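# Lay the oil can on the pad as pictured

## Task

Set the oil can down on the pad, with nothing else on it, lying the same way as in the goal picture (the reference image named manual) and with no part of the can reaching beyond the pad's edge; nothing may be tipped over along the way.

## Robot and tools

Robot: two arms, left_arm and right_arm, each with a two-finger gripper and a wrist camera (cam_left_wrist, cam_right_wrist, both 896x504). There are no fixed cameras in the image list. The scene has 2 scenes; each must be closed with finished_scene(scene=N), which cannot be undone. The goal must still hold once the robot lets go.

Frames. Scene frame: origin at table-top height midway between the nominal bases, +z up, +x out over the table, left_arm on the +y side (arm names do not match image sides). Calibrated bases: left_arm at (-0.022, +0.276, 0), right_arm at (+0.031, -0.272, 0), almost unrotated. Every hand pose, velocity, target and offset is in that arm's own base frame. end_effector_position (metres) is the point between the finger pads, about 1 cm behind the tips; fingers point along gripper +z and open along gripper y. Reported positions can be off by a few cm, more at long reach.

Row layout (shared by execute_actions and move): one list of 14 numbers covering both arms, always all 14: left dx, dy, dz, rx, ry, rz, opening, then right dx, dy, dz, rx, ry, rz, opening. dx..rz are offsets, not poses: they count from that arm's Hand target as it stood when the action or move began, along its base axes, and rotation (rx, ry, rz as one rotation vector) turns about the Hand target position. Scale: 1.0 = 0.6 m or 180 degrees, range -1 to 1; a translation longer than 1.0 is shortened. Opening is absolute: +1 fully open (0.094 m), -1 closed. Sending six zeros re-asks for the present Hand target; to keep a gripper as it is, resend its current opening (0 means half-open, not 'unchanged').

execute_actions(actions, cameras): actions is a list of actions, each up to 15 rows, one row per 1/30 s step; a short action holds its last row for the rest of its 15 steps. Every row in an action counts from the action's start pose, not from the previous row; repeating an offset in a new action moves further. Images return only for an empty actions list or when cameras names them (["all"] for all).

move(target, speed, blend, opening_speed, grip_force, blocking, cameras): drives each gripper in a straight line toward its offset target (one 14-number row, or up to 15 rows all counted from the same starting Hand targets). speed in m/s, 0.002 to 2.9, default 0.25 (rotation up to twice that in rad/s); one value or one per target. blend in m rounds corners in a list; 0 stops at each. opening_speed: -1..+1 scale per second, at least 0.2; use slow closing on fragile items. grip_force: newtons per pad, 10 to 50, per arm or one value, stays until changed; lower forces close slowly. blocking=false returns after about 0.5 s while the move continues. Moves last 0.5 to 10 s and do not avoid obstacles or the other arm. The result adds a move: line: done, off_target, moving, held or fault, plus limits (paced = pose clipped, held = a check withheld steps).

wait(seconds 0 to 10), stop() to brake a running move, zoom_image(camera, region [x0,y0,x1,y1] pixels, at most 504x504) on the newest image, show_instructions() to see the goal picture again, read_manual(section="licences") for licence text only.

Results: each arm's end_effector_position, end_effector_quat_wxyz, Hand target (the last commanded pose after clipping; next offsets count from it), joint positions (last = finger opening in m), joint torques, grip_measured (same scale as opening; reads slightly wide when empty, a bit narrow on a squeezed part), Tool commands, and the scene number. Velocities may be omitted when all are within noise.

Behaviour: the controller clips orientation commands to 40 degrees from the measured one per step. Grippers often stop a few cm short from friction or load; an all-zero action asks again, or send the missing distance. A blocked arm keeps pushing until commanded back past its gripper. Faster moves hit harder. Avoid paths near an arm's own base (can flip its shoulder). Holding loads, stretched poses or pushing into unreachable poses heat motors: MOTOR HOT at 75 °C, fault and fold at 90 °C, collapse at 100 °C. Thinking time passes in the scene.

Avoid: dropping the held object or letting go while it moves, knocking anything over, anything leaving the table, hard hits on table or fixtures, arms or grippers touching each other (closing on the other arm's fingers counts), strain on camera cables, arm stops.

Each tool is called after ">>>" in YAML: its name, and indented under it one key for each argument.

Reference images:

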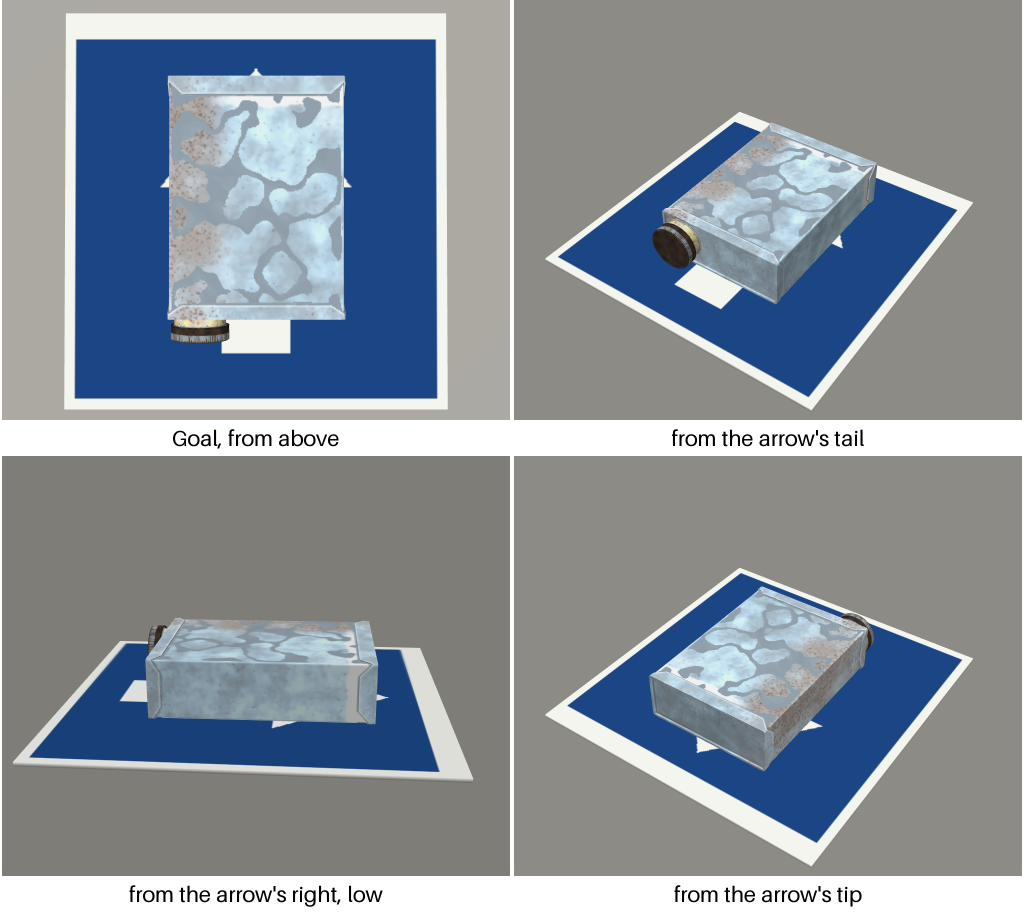

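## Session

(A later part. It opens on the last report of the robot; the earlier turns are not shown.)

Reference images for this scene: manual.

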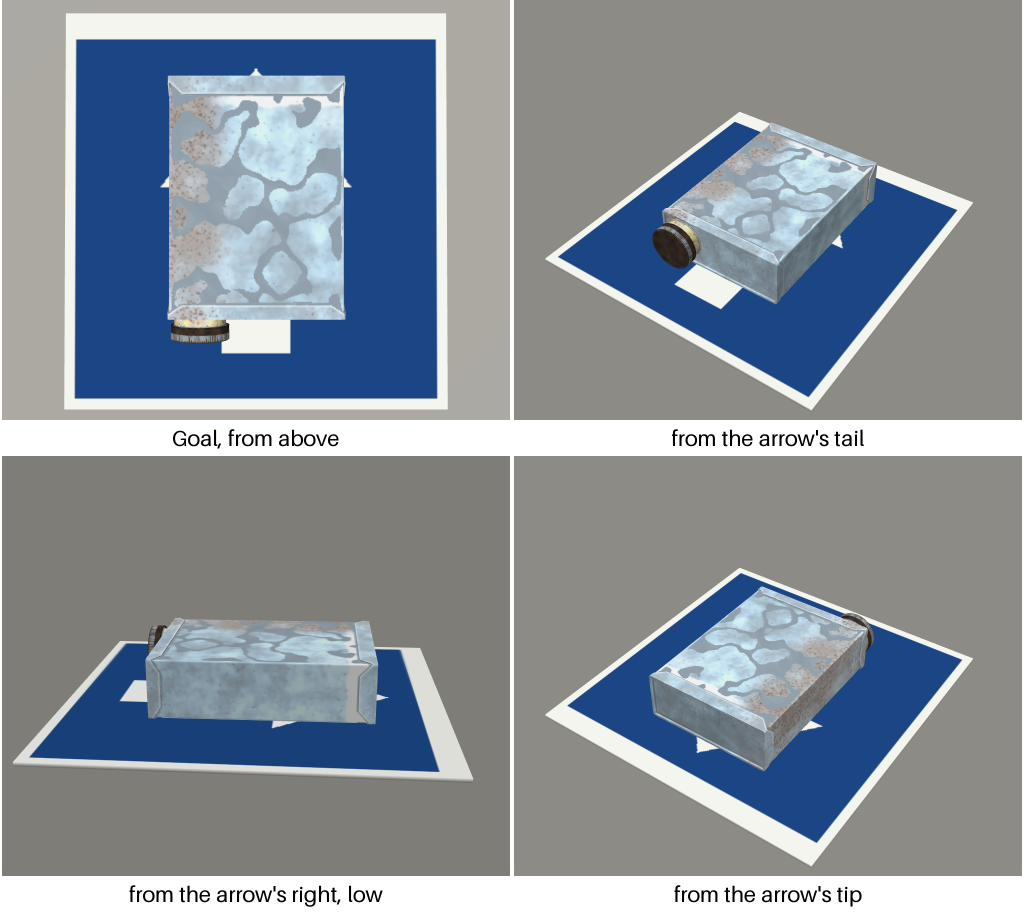

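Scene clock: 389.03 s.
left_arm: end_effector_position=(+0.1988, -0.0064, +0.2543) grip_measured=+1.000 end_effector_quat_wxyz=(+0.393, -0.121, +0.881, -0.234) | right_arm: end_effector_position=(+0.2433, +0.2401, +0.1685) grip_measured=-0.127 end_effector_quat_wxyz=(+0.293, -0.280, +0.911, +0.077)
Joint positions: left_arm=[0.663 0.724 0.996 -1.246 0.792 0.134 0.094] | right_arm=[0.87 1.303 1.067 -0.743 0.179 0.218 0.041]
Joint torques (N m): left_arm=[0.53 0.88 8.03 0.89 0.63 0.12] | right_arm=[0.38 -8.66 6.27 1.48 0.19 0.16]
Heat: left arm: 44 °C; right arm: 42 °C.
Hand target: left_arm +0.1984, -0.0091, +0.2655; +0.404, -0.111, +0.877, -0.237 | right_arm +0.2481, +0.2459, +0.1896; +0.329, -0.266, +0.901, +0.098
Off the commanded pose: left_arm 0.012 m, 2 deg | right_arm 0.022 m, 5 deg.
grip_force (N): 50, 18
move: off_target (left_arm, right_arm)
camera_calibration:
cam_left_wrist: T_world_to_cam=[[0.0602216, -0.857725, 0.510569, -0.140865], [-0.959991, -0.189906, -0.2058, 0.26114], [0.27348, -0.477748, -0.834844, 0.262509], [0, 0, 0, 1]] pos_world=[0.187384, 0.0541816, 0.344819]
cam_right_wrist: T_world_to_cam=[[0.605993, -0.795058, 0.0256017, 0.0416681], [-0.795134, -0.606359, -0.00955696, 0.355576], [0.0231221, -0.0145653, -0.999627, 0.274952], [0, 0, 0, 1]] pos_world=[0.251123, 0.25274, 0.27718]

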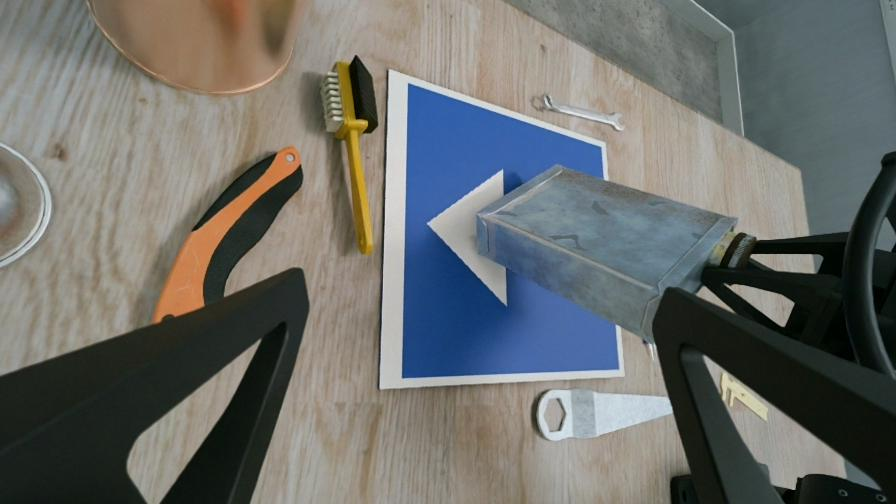

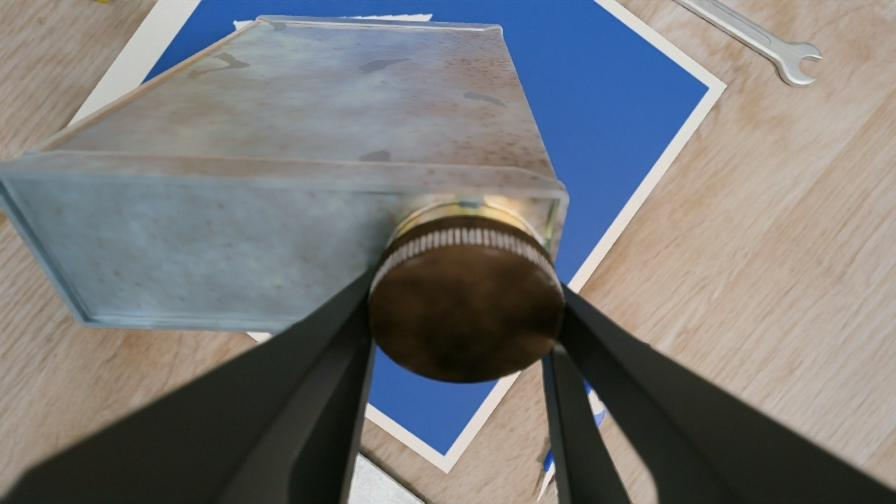

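>>> move:
  target: [0, 0, 0, 0, 0, 0, 1, 0.0798, 0.0502, 0.025, 0, 0, 0, -0.2]
  speed: 0.06
  grip_force: [50, 12]
  cameras: ["all"]

Scene clock: 398.07 s.
left_arm: end_effector_position=(+0.1988, -0.0064, +0.2543) grip_measured=+1.000 end_effector_quat_wxyz=(+0.393, -0.121, +0.881, -0.234) | right_arm: end_effector_position=(+0.2821, +0.2636, +0.1798) grip_measured=-0.122 end_effector_quat_wxyz=(+0.293, -0.275, +0.912, +0.075)
Joint positions: left_arm=[0.663 0.724 0.996 -1.246 0.792 0.134 0.094] | right_arm=[0.823 1.471 1.246 -0.75 0.16 0.188 0.041]
Joint torques (N m): left_arm=[0.51 0.88 8.03 0.89 0.63 0.13] | right_arm=[-0.54 -6.99 9.22 1.51 0.07 0.03]
Heat: left arm: 44 °C; right arm: 42 °C.
Hand target: left_arm +0.1984, -0.0091, +0.2655; +0.404, -0.111, +0.877, -0.237 | right_arm +0.2959, +0.2762, +0.2046; +0.329, -0.267, +0.901, +0.098
Off the commanded pose: left_arm 0.012 m, 2 deg | right_arm 0.031 m, 5 deg.
grip_force (N): 50, 12
move: off_target (left_arm, right_arm)
camera_calibration:
cam_left_wrist: T_world_to_cam=[[0.0602216, -0.857725, 0.510569, -0.140865], [-0.959991, -0.189906, -0.2058, 0.26114], [0.27348, -0.477748, -0.834844, 0.262509], [0, 0, 0, 1]] pos_world=[0.187384, 0.0541816, 0.344819]
cam_right_wrist: T_world_to_cam=[[0.596974, -0.801823, 0.0264851, 0.0407541], [-0.801925, -0.597354, -0.00920836, 0.40037], [0.0232044, -0.0157419, -0.999607, 0.285887], [0, 0, 0, 1]] pos_world=[0.290104, 0.27634, 0.288382]

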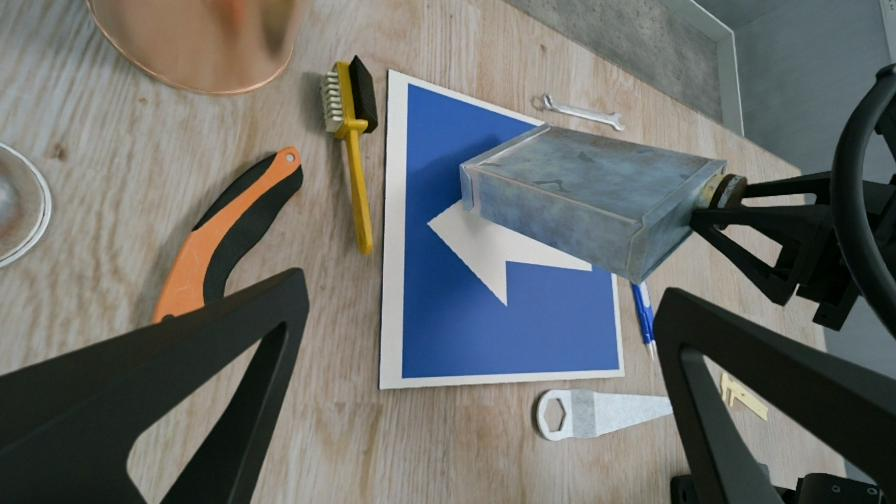

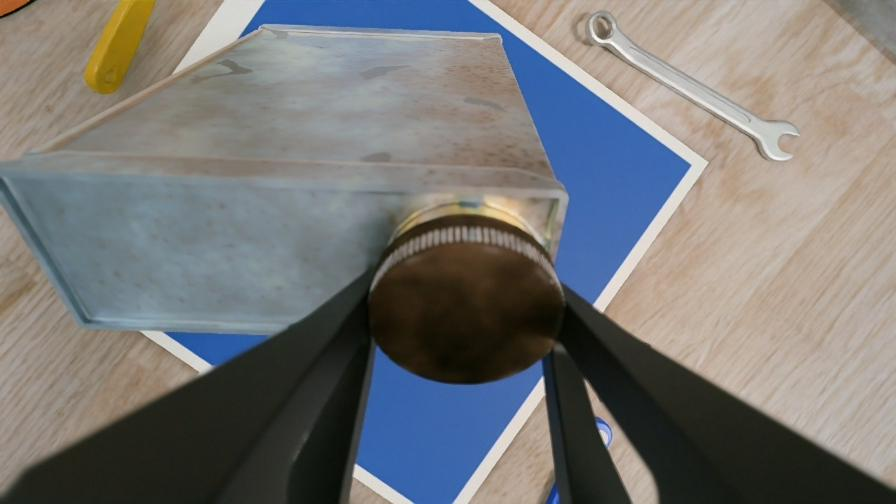

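>>> move:
  target: [0, 0, 0, 0, 0, 0, 1, 0, 0, 0.022, -0.1151, 0.1769, 0, -0.2]
  speed: 0.12
  grip_force: [50, 30]
  cameras: ["all"]

Scene clock: 426.53 s.
left_arm: end_effector_position=(+0.1988, -0.0064, +0.2543) grip_measured=+1.000 end_effector_quat_wxyz=(+0.393, -0.121, +0.881, -0.234) | right_arm: end_effector_position=(+0.2912, +0.2713, +0.2069) grip_measured=-0.128 end_effector_quat_wxyz=(+0.068, -0.283, +0.957, +0.021)
Joint positions: left_arm=[0.663 0.724 0.996 -1.246 0.792 0.134 0.094] | right_arm=[0.758 2 2.152 -1.582 0.024 0.182 0.041]
Joint torques (N m): left_arm=[0.53 0.9 8.03 0.89 0.64 0.14] | right_arm=[-0.58 -10.66 7.64 0.53 -0.19 -0.09]
Heat: left arm: 44 °C; right arm: 47 °C.
Hand target: left_arm +0.1984, -0.0091, +0.2655; +0.404, -0.111, +0.877, -0.237 | right_arm +0.2960, +0.2761, +0.2178; +0.018, -0.284, +0.959, +0.005
Off the commanded pose: left_arm 0.012 m, 2 deg | right_arm 0.013 m, 6 deg.
joint read past its limit (right arm) — joint 4 (wrist pitch), lower limit.
joint sent to its limit (right arm) — joint 4 (wrist pitch), lower limit. The joint targets are off in orientation, not in position.
grip_force (N): 50, 30
move: off_target (left_arm, right_arm)
camera_calibration:
cam_left_wrist: T_world_to_cam=[[0.0602216, -0.857725, 0.510569, -0.140865], [-0.959991, -0.189906, -0.2058, 0.26114], [0.27348, -0.477748, -0.834844, 0.262509], [0, 0, 0, 1]] pos_world=[0.187384, 0.0541816, 0.344819]
cam_right_wrist: T_world_to_cam=[[0.589006, -0.80765, -0.0278251, 0.0558214], [-0.716748, -0.537998, 0.443655, 0.2778], [-0.373288, -0.241372, -0.895765, 0.468138], [0, 0, 0, 1]] pos_world=[0.340984, 0.307535, 0.297648]

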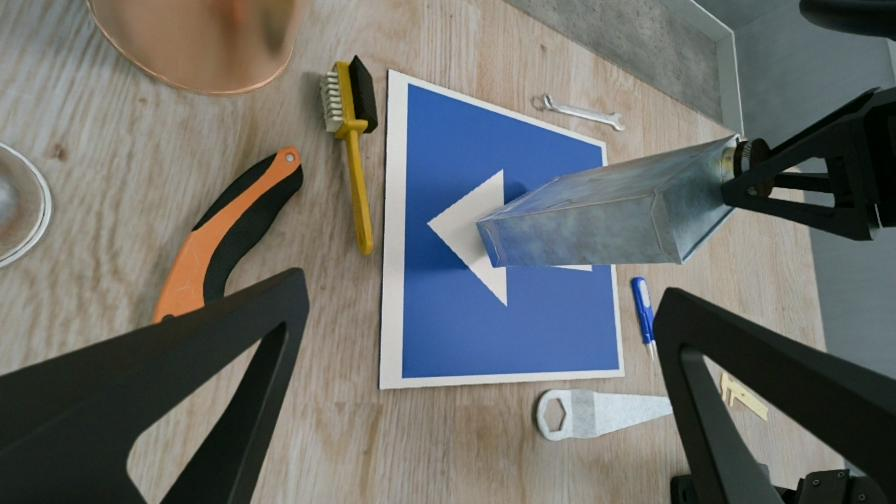

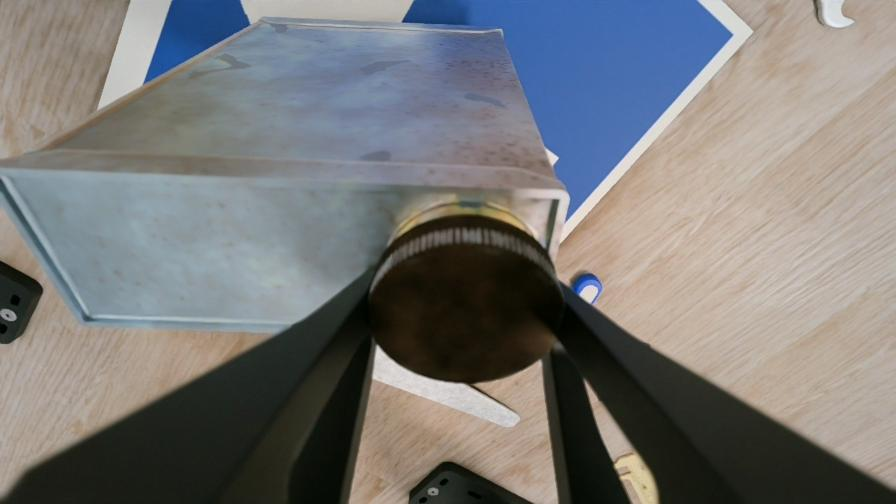

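>>> move:
  target: [0, 0, 0, 0, 0, 0, 1, -0.0483, 0.0167, -0.018, 0.0321, 0.0158, -0.5433, -0.2]
  speed: 0.14
  grip_force: [50, 40]
  cameras: ["all"]

Scene clock: 509.77 s.
left_arm: end_effector_position=(+0.1988, -0.0064, +0.2543) grip_measured=+1.000 end_effector_quat_wxyz=(+0.393, -0.121, +0.881, -0.234) | right_arm: end_effector_position=(+0.2672, +0.2857, +0.1967) grip_measured=-0.136 end_effector_quat_wxyz=(+0.003, +0.525, +0.850, +0.050)
Joint positions: left_arm=[0.663 0.724 0.996 -1.246 0.792 0.134 0.094] | right_arm=[0.81 2 2.114 -1.585 -0.014 1.917 0.041]
Joint torques (N m): left_arm=[0.51 0.88 8.03 0.89 0.63 0.13] | right_arm=[0.44 -12.9 4.72 0.47 0.11 0.37]
Heat: left arm: 45 °C; right arm: 46 °C.
Hand target: left_arm +0.1984, -0.0091, +0.2655; +0.404, -0.111, +0.877, -0.237 | right_arm +0.2669, +0.2861, +0.2070; +0.007, +0.537, +0.843, +0.039
Off the commanded pose: left_arm 0.012 m, 2 deg | right_arm 0.010 m, 2 deg.
joint read past its limit (right arm) — joint 4 (wrist pitch), lower limit.
joint sent to its limit (right arm) — joint 4 (wrist pitch), lower limit. The joint targets are off in orientation, not in position.
grip_force (N): 50, 40
move: off_target (left_arm)
camera_calibration:
cam_left_wrist: T_world_to_cam=[[0.0602216, -0.857725, 0.510569, -0.140865], [-0.959991, -0.189906, -0.2058, 0.26114], [0.27348, -0.477748, -0.834844, 0.262509], [0, 0, 0, 1]] pos_world=[0.187384, 0.0541816, 0.344819]
cam_right_wrist: T_world_to_cam=[[-0.864753, -0.486567, -0.12432, 0.397116], [-0.457015, 0.659838, 0.596449, -0.168808], [-0.208181, 0.572597, -0.792965, 0.156667], [0, 0, 0, 1]] pos_world=[0.298874, 0.214903, 0.274286]

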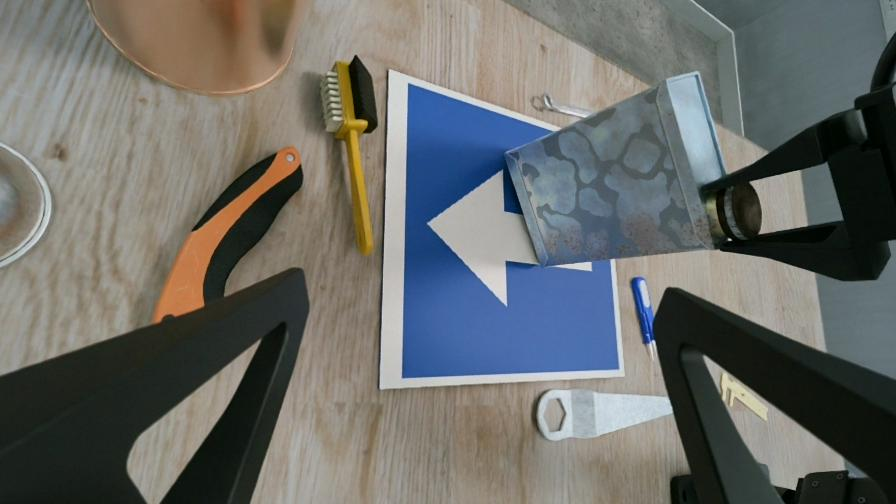

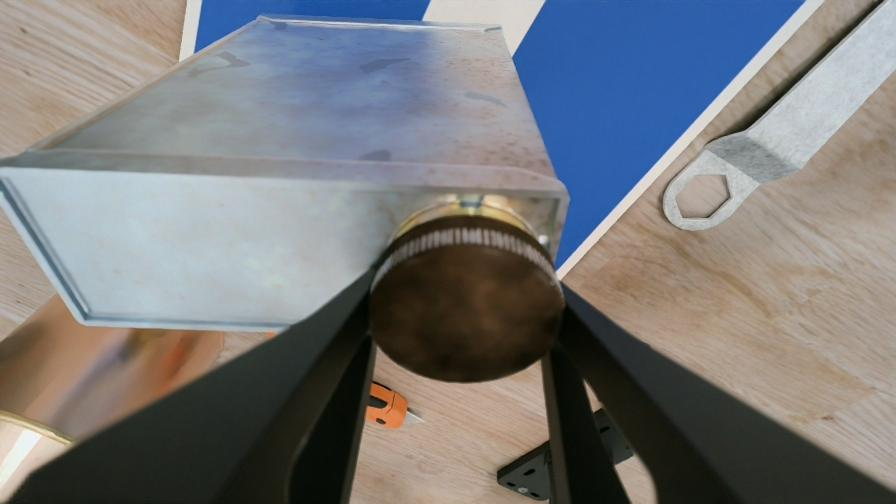

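>>> move:
  target: [0, 0, 0, 0, 0, 0, 1, 0, 0, -0.025, 0, 0, 0, -0.2]
  speed: 0.03
  grip_force: [50, 12]
  cameras: ["all"]

Scene clock: 523.53 s.
left_arm: end_effector_position=(+0.1988, -0.0064, +0.2543) grip_measured=+1.000 end_effector_quat_wxyz=(+0.393, -0.121, +0.881, -0.234) | right_arm: end_effector_position=(+0.2655, +0.2841, +0.1930) grip_measured=-0.122 end_effector_quat_wxyz=(+0.002, +0.525, +0.850, +0.043)
Joint positions: left_arm=[0.663 0.724 0.996 -1.246 0.792 0.134 0.094] | right_arm=[0.81 2 2.1 -1.585 -0.015 1.917 0.041]
Joint torques (N m): left_arm=[0.51 0.9 8.03 0.9 0.64 0.13] | right_arm=[0.61 -10.19 4.9 0.43 0.14 0.39]
Heat: left arm: 45 °C; right arm: 48 °C.
Hand target: left_arm +0.1984, -0.0091, +0.2655; +0.404, -0.111, +0.877, -0.237 | right_arm +0.2669, +0.2861, +0.1920; +0.007, +0.537, +0.843, +0.039
Off the commanded pose: left_arm 0.012 m, 2 deg | right_arm 0.003 m, 2 deg.
joint read past its limit (right arm) — joint 4 (wrist pitch), lower limit.
joint sent to its limit (right arm) — joint 4 (wrist pitch), lower limit. The joint targets still meet the commanded pose.
grip_force (N): 50, 12
move: off_target (left_arm)
camera_calibration:
cam_left_wrist: T_world_to_cam=[[0.0602216, -0.857725, 0.510569, -0.140865], [-0.959991, -0.189906, -0.2058, 0.26114], [0.27348, -0.477748, -0.834844, 0.262509], [0, 0, 0, 1]] pos_world=[0.187384, 0.0541816, 0.344819]
cam_right_wrist: T_world_to_cam=[[-0.866144, -0.487389, -0.110664, 0.392306], [-0.450616, 0.665758, 0.594736, -0.16937], [-0.216192, 0.564994, -0.796268, 0.159199], [0, 0, 0, 1]] pos_world=[0.29789, 0.214019, 0.270909]

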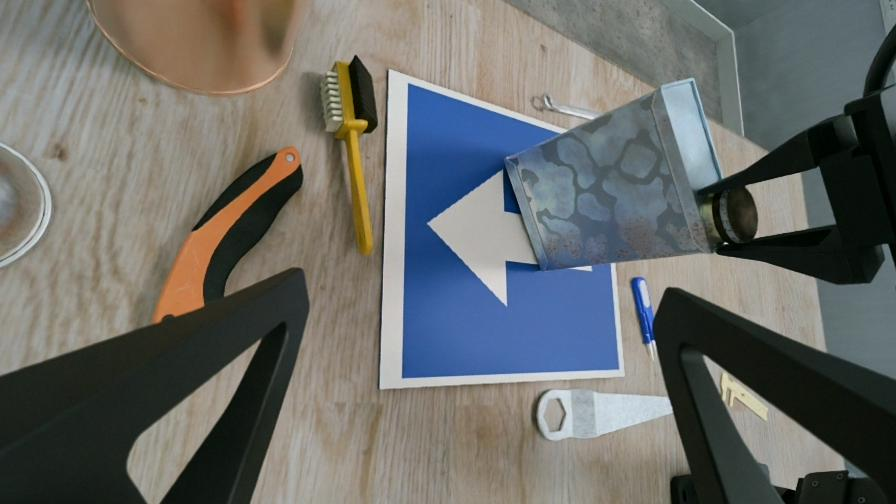

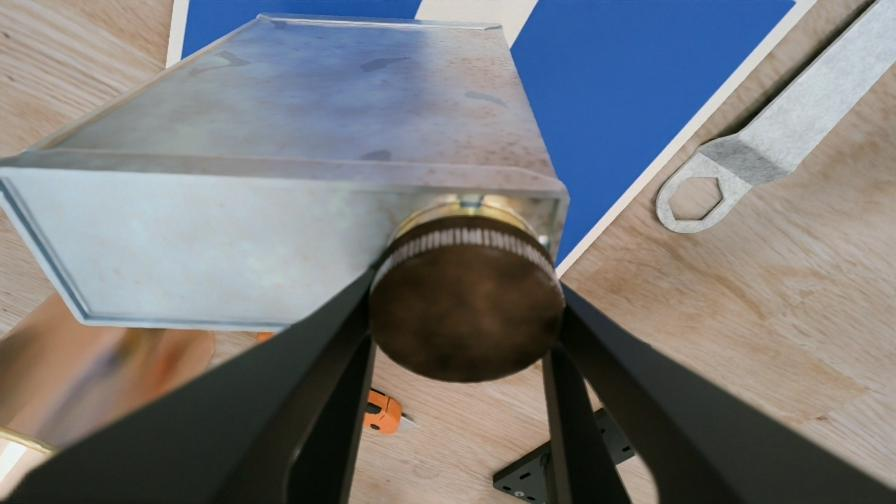

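>>> move:
  target: [0, 0, 0, 0, 0, 0, 1, 0, 0, -0.018, 0, 0, 0, -0.2]
  speed: 0.03
  grip_force: [50, 12]
  cameras: ["all"]

Scene clock: 527.40 s.
left_arm: end_effector_position=(+0.1988, -0.0064, +0.2543) grip_measured=+1.000 end_effector_quat_wxyz=(+0.393, -0.121, +0.881, -0.234) | right_arm: end_effector_position=(+0.2631, +0.2817, +0.1835) grip_measured=-0.122 end_effector_quat_wxyz=(-0.001, +0.526, +0.850, +0.031)
Joint positions: left_arm=[0.663 0.724 0.996 -1.246 0.792 0.134 0.094] | right_arm=[0.81 2 2.062 -1.573 -0.015 1.918 0.041]
Joint torques (N m): left_arm=[0.53 0.88 8.02 0.88 0.64 0.13] | right_arm=[0.49 -10.62 4.07 0.64 0.16 0.36]
Heat: left arm: 45 °C; right arm: 48 °C.
Hand target: left_arm +0.1984, -0.0091, +0.2655; +0.404, -0.111, +0.877, -0.237 | right_arm +0.2670, +0.2862, +0.1812; +0.007, +0.537, +0.843, +0.039
Off the commanded pose: left_arm 0.012 m, 2 deg | right_arm 0.006 m, 2 deg.
grip_force (N): 50, 12
move: off_target (left_arm)
camera_calibration:
cam_left_wrist: T_world_to_cam=[[0.0602216, -0.857725, 0.510569, -0.140865], [-0.959991, -0.189906, -0.2058, 0.26114], [0.27348, -0.477748, -0.834844, 0.262509], [0, 0, 0, 1]] pos_world=[0.187384, 0.0541816, 0.344819]
cam_right_wrist: T_world_to_cam=[[-0.868267, -0.488548, -0.0862197, 0.384492], [-0.439502, 0.676893, 0.59047, -0.168507], [-0.230111, 0.550579, -0.802441, 0.161384], [0, 0, 0, 1]] pos_world=[0.296919, 0.213049, 0.26215]

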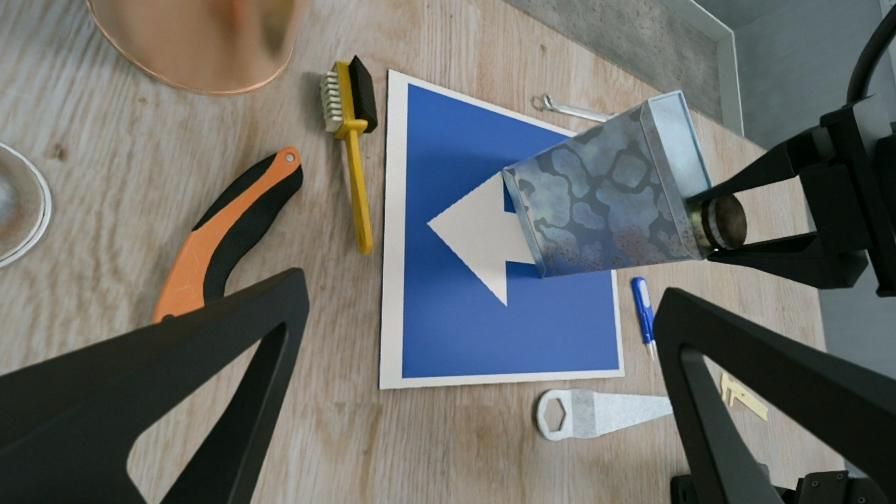

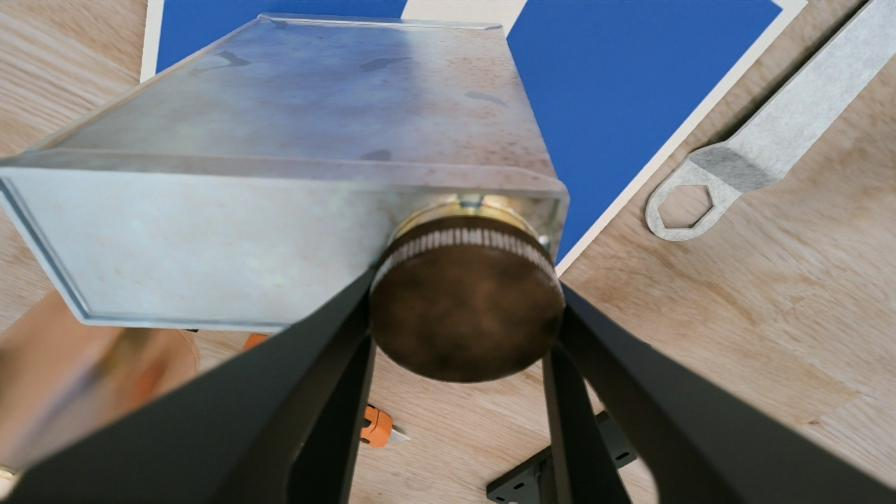

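>>> zoom_image:
  camera: "cam_left_wrist"
  region: [480, 80, 780, 300]

Scaled by 1.680 from the camera's 896x504 image, which has a finer 1280x720 frame.

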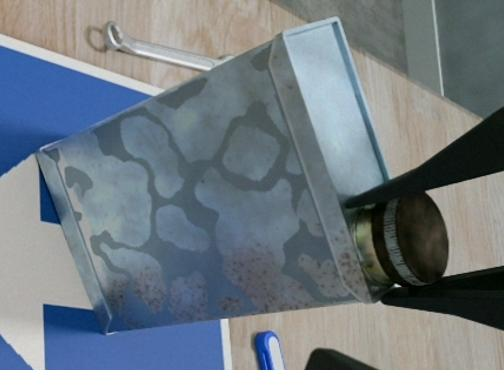

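>>> move:
  target: [0, 0, 0, 0, 0, 0, 1, 0, 0, -0.015, 0, 0, 0, -0.2]
  speed: 0.03
  grip_force: [50, 12]
  cameras: ["all"]

Scene clock: 543.07 s.
left_arm: end_effector_position=(+0.1988, -0.0064, +0.2543) grip_measured=+1.000 end_effector_quat_wxyz=(+0.393, -0.121, +0.881, -0.234) | right_arm: end_effector_position=(+0.2625, +0.2820, +0.1817) grip_measured=-0.121 end_effector_quat_wxyz=(-0.002, +0.526, +0.850, +0.037)
Joint positions: left_arm=[0.663 0.724 0.996 -1.246 0.792 0.134 0.094] | right_arm=[0.81 1.982 2.027 -1.545 -0.019 1.918 0.041]
Joint torques (N m): left_arm=[0.53 0.9 8.05 0.89 0.63 0.13] | right_arm=[0.47 -9.99 2.56 0.74 0.18 0.39]
Heat: left arm: 45 °C; right arm: 47 °C.
Hand target: left_arm +0.1984, -0.0091, +0.2655; +0.404, -0.111, +0.877, -0.237 | right_arm +0.2669, +0.2861, +0.1722; +0.007, +0.537, +0.843, +0.039
Off the commanded pose: left_arm 0.012 m, 2 deg | right_arm 0.011 m, 2 deg.
grip_force (N): 50, 12
move: off_target (left_arm, right_arm)
camera_calibration:
cam_left_wrist: T_world_to_cam=[[0.0602216, -0.857725, 0.510569, -0.140865], [-0.959991, -0.189906, -0.2058, 0.26114], [0.27348, -0.477748, -0.834844, 0.262509], [0, 0, 0, 1]] pos_world=[0.187384, 0.0541816, 0.344819]
cam_right_wrist: T_world_to_cam=[[-0.867858, -0.487374, -0.0963757, 0.385335], [-0.442576, 0.670296, 0.595676, -0.166256], [-0.225717, 0.559616, -0.797422, 0.15495], [0, 0, 0, 1]] pos_world=[0.29581, 0.212531, 0.259732]

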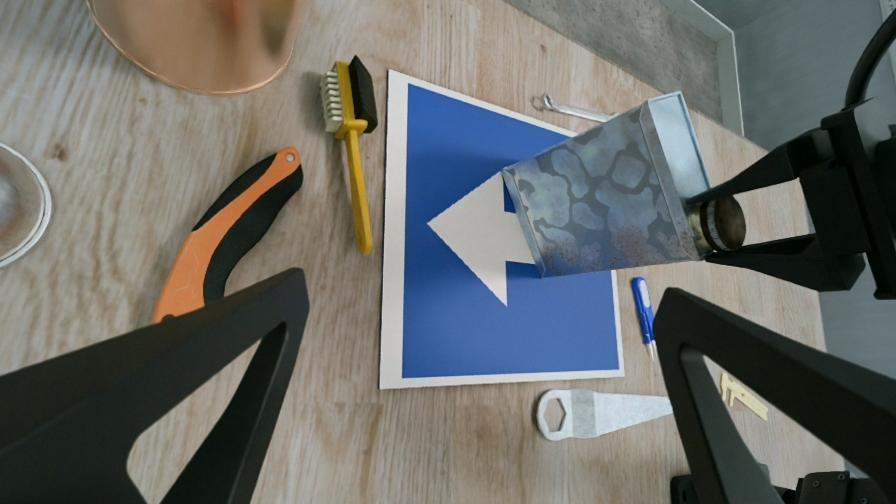

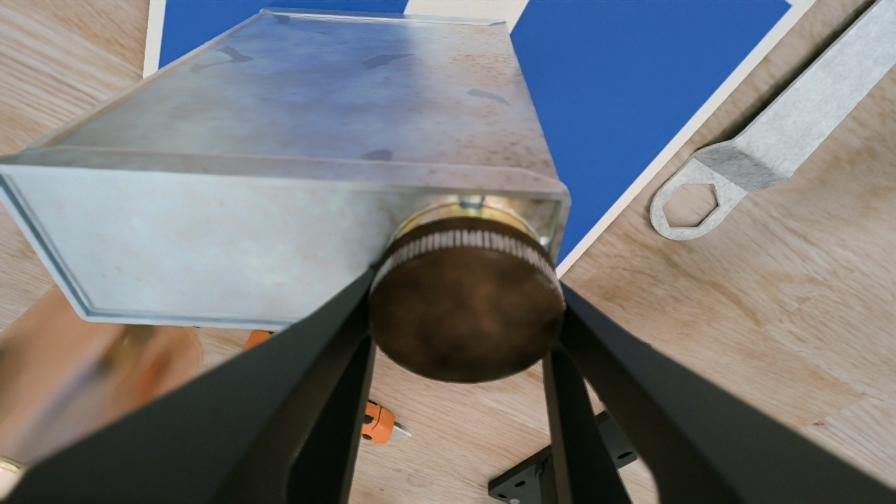

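>>> move:
  target: [0, 0, 0, 0, 0, 0, 1, 0, 0, -0.015, 0, 0, 0, -0.2]
  speed: 0.03
  grip_force: [50, 10]
  cameras: ["all"]

Scene clock: 554.00 s.
left_arm: end_effector_position=(+0.1988, -0.0064, +0.2543) grip_measured=+1.000 end_effector_quat_wxyz=(+0.393, -0.121, +0.881, -0.234) | right_arm: end_effector_position=(+0.2625, +0.2837, +0.1807) grip_measured=-0.116 end_effector_quat_wxyz=(+0.000, +0.525, +0.850, +0.050)
Joint positions: left_arm=[0.663 0.724 0.996 -1.246 0.792 0.134 0.094] | right_arm=[0.811 1.955 1.982 -1.501 -0.021 1.918 0.042]
Joint torques (N m): left_arm=[0.54 0.9 8.02 0.89 0.64 0.13] | right_arm=[0.34 -8.57 2.22 0.81 0.22 0.35]
Heat: left arm: 45 °C; right arm: 45 °C.
Hand target: left_arm +0.1984, -0.0091, +0.2655; +0.404, -0.111, +0.877, -0.237 | right_arm +0.2669, +0.2861, +0.1632; +0.007, +0.537, +0.843, +0.039
Off the commanded pose: left_arm 0.012 m, 2 deg | right_arm 0.018 m, 2 deg.
grip_force (N): 50, 10
move: off_target (left_arm, right_arm)
camera_calibration:
cam_left_wrist: T_world_to_cam=[[0.0602216, -0.857725, 0.510569, -0.140865], [-0.959991, -0.189906, -0.2058, 0.26114], [0.27348, -0.477748, -0.834844, 0.262509], [0, 0, 0, 1]] pos_world=[0.187384, 0.0541816, 0.344819]
cam_right_wrist: T_world_to_cam=[[-0.865258, -0.486617, -0.120552, 0.389583], [-0.453411, 0.657, 0.602304, -0.161224], [-0.213889, 0.575807, -0.789112, 0.143984], [0, 0, 0, 1]] pos_world=[0.294786, 0.212595, 0.257691]

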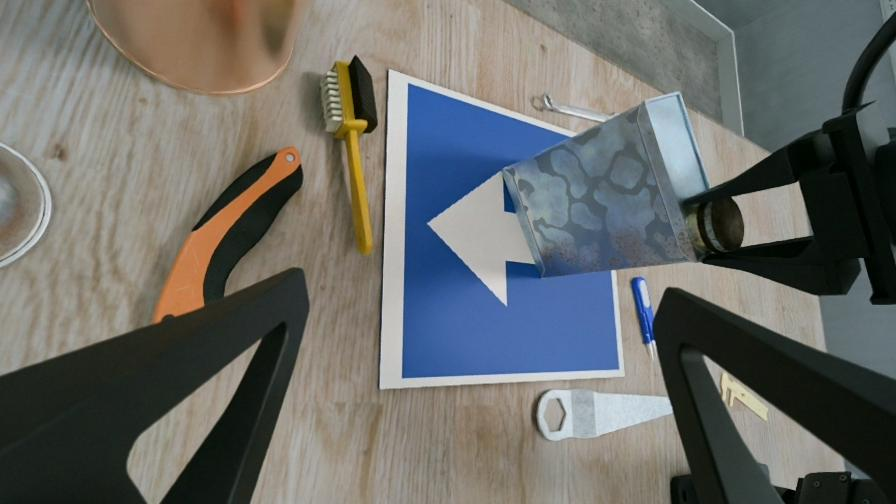

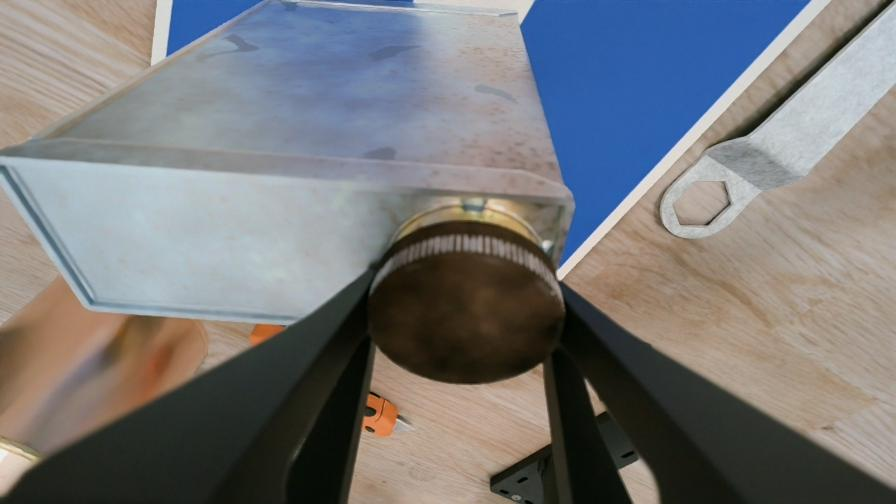

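>>> zoom_image:
  camera: "cam_left_wrist"
  region: [480, 80, 780, 300]

Scaled by 1.680 from the camera's 896x504 image, which has a finer 1280x720 frame.

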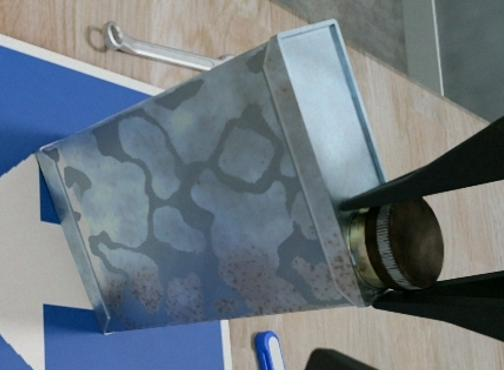

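>>> move:
  target: [0, 0, 0, 0, 0, 0, 1, -0.005, -0.002, 0.008, -0.0203, 0.0189, 0, -0.2]
  speed: 0.05
  grip_force: [50, 15]
  cameras: ["cam_left_wrist"]

>>> zoom_image:
  camera: "cam_left_wrist"
  region: [480, 80, 780, 300]

Scene clock: 576.23 s.
left_arm: end_effector_position=(+0.1988, -0.0064, +0.2543) grip_measured=+1.000 end_effector_quat_wxyz=(+0.393, -0.121, +0.881, -0.234) | right_arm: end_effector_position=(+0.2638, +0.2870, +0.1821) grip_measured=-0.116 end_effector_quat_wxyz=(-0.003, +0.524, +0.851, +0.036)
Joint positions: left_arm=[0.663 0.724 0.996 -1.246 0.792 0.134 0.094] | right_arm=[0.815 2.007 2.066 -1.56 -0.021 1.92 0.042]
Joint torques (N m): left_arm=[0.51 0.9 8.03 0.89 0.64 0.14] | right_arm=[0.38 -7.46 5 0.16 0.21 0.41]
Heat: left arm: 45 °C; right arm: 44 °C.
Hand target: left_arm +0.1984, -0.0091, +0.2655; +0.404, -0.111, +0.877, -0.237 | right_arm +0.2639, +0.2849, +0.1681; -0.001, +0.537, +0.843, -0.004
Off the commanded pose: left_arm 0.012 m, 2 deg | right_arm 0.014 m, 5 deg.
joint sent to its limit (right arm) — joint 4 (wrist pitch), lower limit. The joint targets still meet the commanded pose.
grip_force (N): 50, 15
move: off_target (left_arm, right_arm)
camera_calibration:
cam_left_wrist: T_world_to_cam=[[0.0602216, -0.857725, 0.510569, -0.140865], [-0.959991, -0.189906, -0.2058, 0.26114], [0.27348, -0.477748, -0.834844, 0.262509], [0, 0, 0, 1]] pos_world=[0.187384, 0.0541816, 0.344819]
Images, in order (width x height): cam_left_wrist 896x504.

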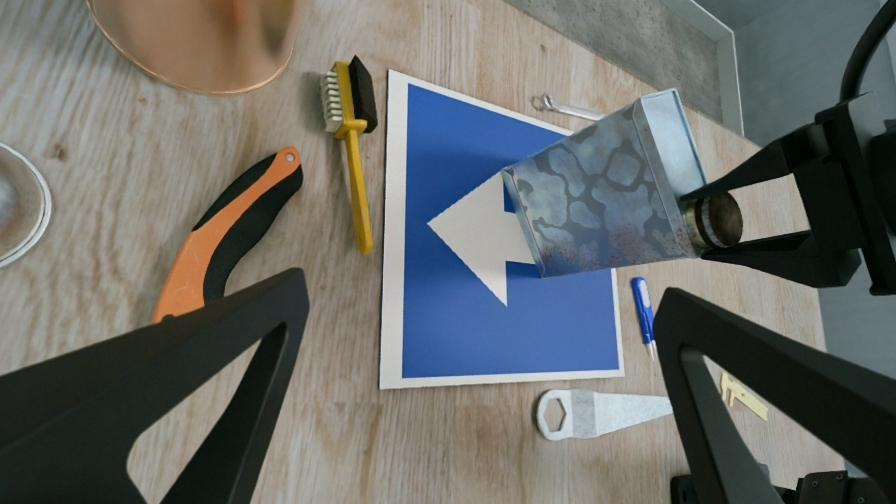

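Scaled by 1.680 from the camera's 896x504 image, which has a finer 1280x720 frame.

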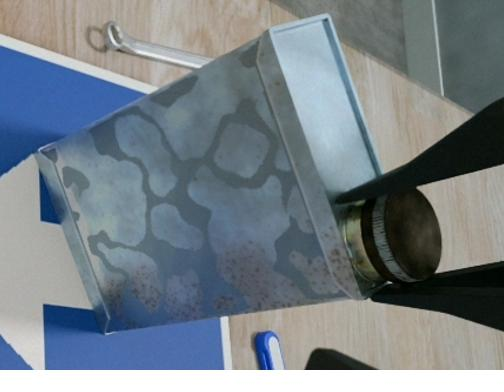

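>>> move:
  target: [0, 0, 0, 0, 0, 0, 1, 0, 0, 0.022, 0, 0, 0, -0.2]
  speed: 0.04
  grip_force: [50, 15]

>>> move:
  target: [0, 0, 0, 0, 0, 0, 1, 0, 0, 0, 0, 0, 0, 0.1]
  opening_speed: 0.2
  cameras: ["all"]

Scene clock: 587.23 s.
left_arm: end_effector_position=(+0.1988, -0.0064, +0.2543) grip_measured=+1.000 end_effector_quat_wxyz=(+0.393, -0.121, +0.881, -0.234) | right_arm: end_effector_position=(+0.2638, +0.2871, +0.1825) grip_measured=-0.116 end_effector_quat_wxyz=(-0.003, +0.525, +0.851, +0.036)
Joint positions: left_arm=[0.663 0.724 0.996 -1.246 0.792 0.134 0.094] | right_arm=[0.815 2.007 2.067 -1.561 -0.021 1.921 0.042]
Joint torques (N m): left_arm=[0.51 0.9 8.01 0.89 0.64 0.13] | right_arm=[0.28 -9.77 5.74 0.17 0.24 0.37]
Heat: left arm: 46 °C; right arm: 43 °C.
Hand target: left_arm +0.1984, -0.0091, +0.2655; +0.404, -0.111, +0.877, -0.237 | right_arm +0.2639, +0.2850, +0.1813; -0.001, +0.537, +0.843, -0.004
Off the commanded pose: left_arm 0.012 m, 2 deg | right_arm 0.003 m, 5 deg.
joint sent to its limit (right arm) — joint 4 (wrist pitch), lower limit. The joint targets are off in orientation, not in position.
grip_force (N): 50, 15
move: off_target (left_arm, right_arm)

Scene clock: 588.93 s.
left_arm: end_effector_position=(+0.1988, -0.0064, +0.2543) grip_measured=+1.000 end_effector_quat_wxyz=(+0.393, -0.121, +0.881, -0.234) | right_arm: end_effector_position=(+0.2651, +0.2859, +0.1824) grip_measured=+0.098 end_effector_quat_wxyz=(+0.001, +0.526, +0.850, +0.035)
Joint positions: left_arm=[0.663 0.724 0.996 -1.246 0.792 0.134 0.094] | right_arm=[0.815 2.007 2.067 -1.561 -0.011 1.924 0.052]
Joint torques (N m): left_arm=[0.53 0.88 8.02 0.89 0.63 0.13] | right_arm=[0.39 -9.89 5.61 0.15 0.07 0.35]
Heat: left arm: 46 °C; right arm: 43 °C.
Hand target: left_arm +0.1984, -0.0091, +0.2655; +0.404, -0.111, +0.877, -0.237 | right_arm +0.2639, +0.2850, +0.1813; -0.001, +0.537, +0.843, -0.004
Off the commanded pose: left_arm 0.012 m, 2 deg | right_arm 0.002 m, 5 deg.
joint sent to its limit (right arm) — joint 4 (wrist pitch), lower limit. The joint targets are off in orientation, not in position.
grip_force (N): 50, 15
move: off_target (left_arm, right_arm)
camera_calibration:
cam_left_wrist: T_world_to_cam=[[0.0602216, -0.857725, 0.510569, -0.140865], [-0.959991, -0.189906, -0.2058, 0.26114], [0.27348, -0.477748, -0.834844, 0.262509], [0, 0, 0, 1]] pos_world=[0.187384, 0.0541816, 0.344819]
cam_right_wrist: T_world_to_cam=[[-0.867697, -0.487571, -0.0968297, 0.389655], [-0.444565, 0.67399, 0.59, -0.167573], [-0.222405, 0.554988, -0.801576, 0.155113], [0, 0, 0, 1]] pos_world=[0.298103, 0.216841, 0.260933]

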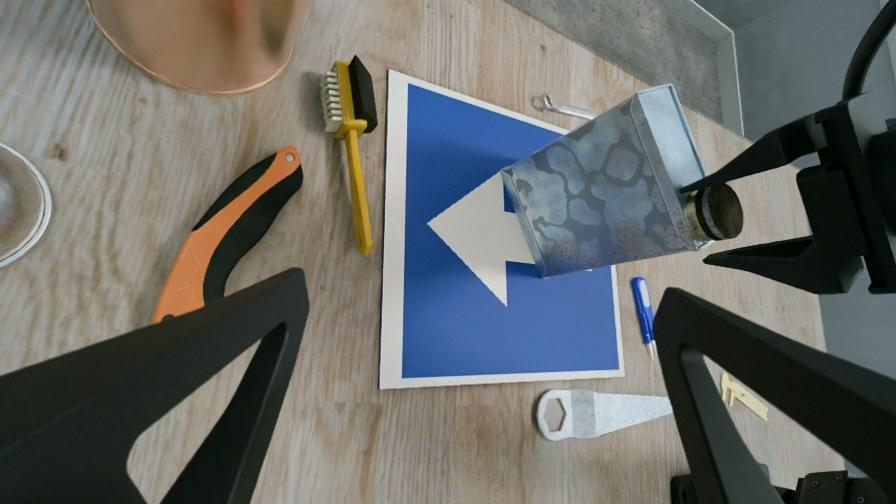

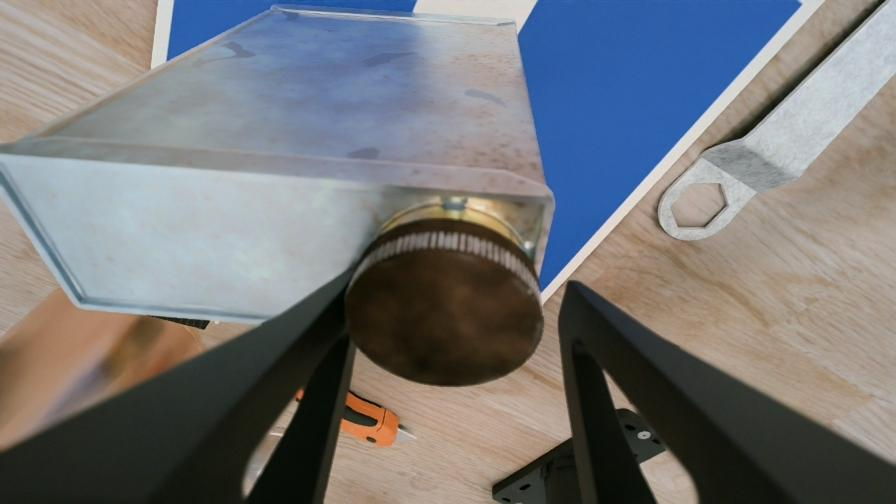

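>>> move:
  target:
    - [0, 0, 0, 0, 0, 0, 1, 0, 0, 0.02, 0, 0, 0, 0.6]
    - [0, 0, 0, 0, 0, 0, 1, 0.0917, -0.165, 0.06, 0, 0, 0, 0.6]
    - [0, 0, 0, 0, 0, 0, 1, 0.0917, -0.165, 0.09, -0.0375, -0.1172, 0.5062, 0.6]
  speed: [0.05, 0.15, 0.25]
  blend: [0, 0.02, 0]
  cameras: ["all"]

Scene clock: 634.70 s.
left_arm: end_effector_position=(+0.1988, -0.0064, +0.2543) grip_measured=+1.000 end_effector_quat_wxyz=(+0.393, -0.121, +0.881, -0.234) | right_arm: end_effector_position=(+0.3177, +0.1865, +0.2225) grip_measured=+0.598 end_effector_quat_wxyz=(+0.144, -0.230, +0.962, +0.030)
Joint positions: left_arm=[0.663 0.724 0.996 -1.246 0.792 0.134 0.094] | right_arm=[0.543 1.713 1.805 -1.369 0.031 0.07 0.075]
Joint torques (N m): left_arm=[0.51 0.88 8.03 0.89 0.64 0.13] | right_arm=[-0.65 -11.67 4.77 0.92 -0.08 -0.13]
Heat: left arm: 46 °C; right arm: 45 °C.
Hand target: left_arm +0.1984, -0.0091, +0.2655; +0.404, -0.111, +0.877, -0.237 | right_arm +0.3189, +0.1859, +0.2352; +0.169, -0.230, +0.958, +0.041
Off the commanded pose: left_arm 0.012 m, 2 deg | right_arm 0.013 m, 3 deg.
grip_force (N): 50, 15
move: off_target (left_arm, right_arm)
camera_calibration:
cam_left_wrist: T_world_to_cam=[[0.0602216, -0.857725, 0.510569, -0.140865], [-0.959991, -0.189906, -0.2058, 0.26114], [0.27348, -0.477748, -0.834844, 0.262509], [0, 0, 0, 1]] pos_world=[0.187384, 0.0541816, 0.344819]
cam_right_wrist: T_world_to_cam=[[0.50241, -0.864591, -0.00815701, 0.00604319], [-0.822674, -0.480913, 0.303202, 0.298562], [-0.266068, -0.145621, -0.952891, 0.432278], [0, 0, 0, 1]] pos_world=[0.357599, 0.211756, 0.321439]

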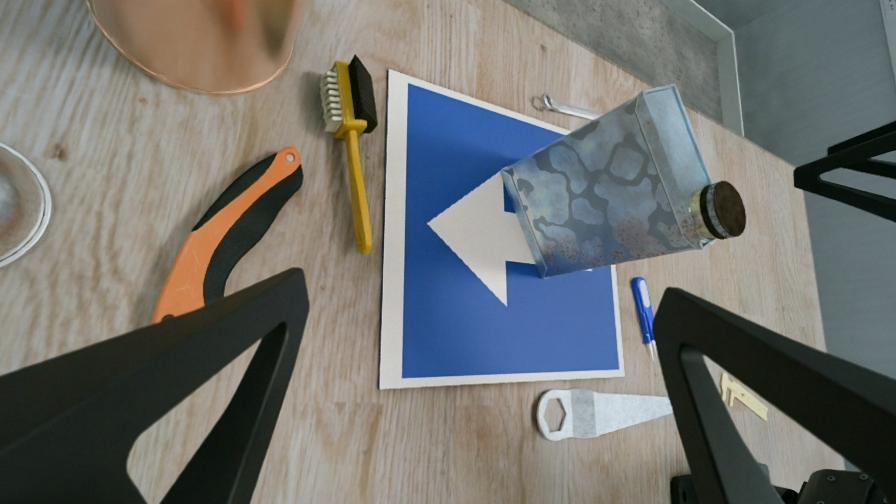

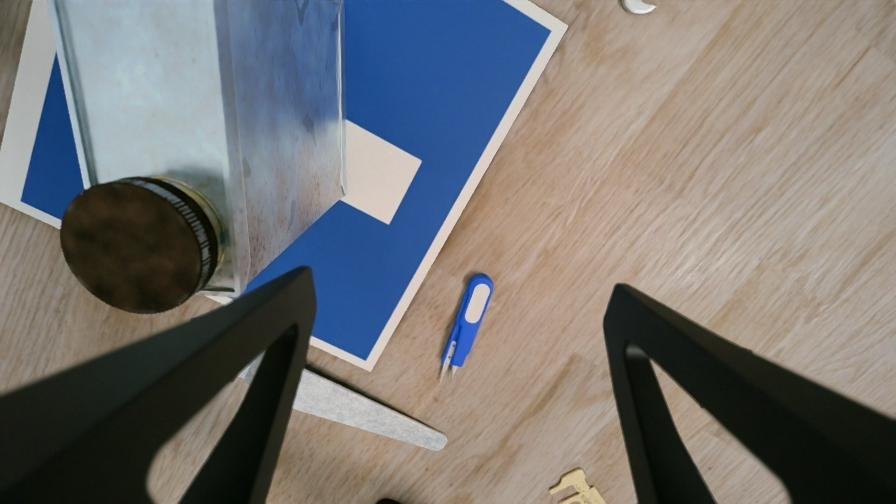

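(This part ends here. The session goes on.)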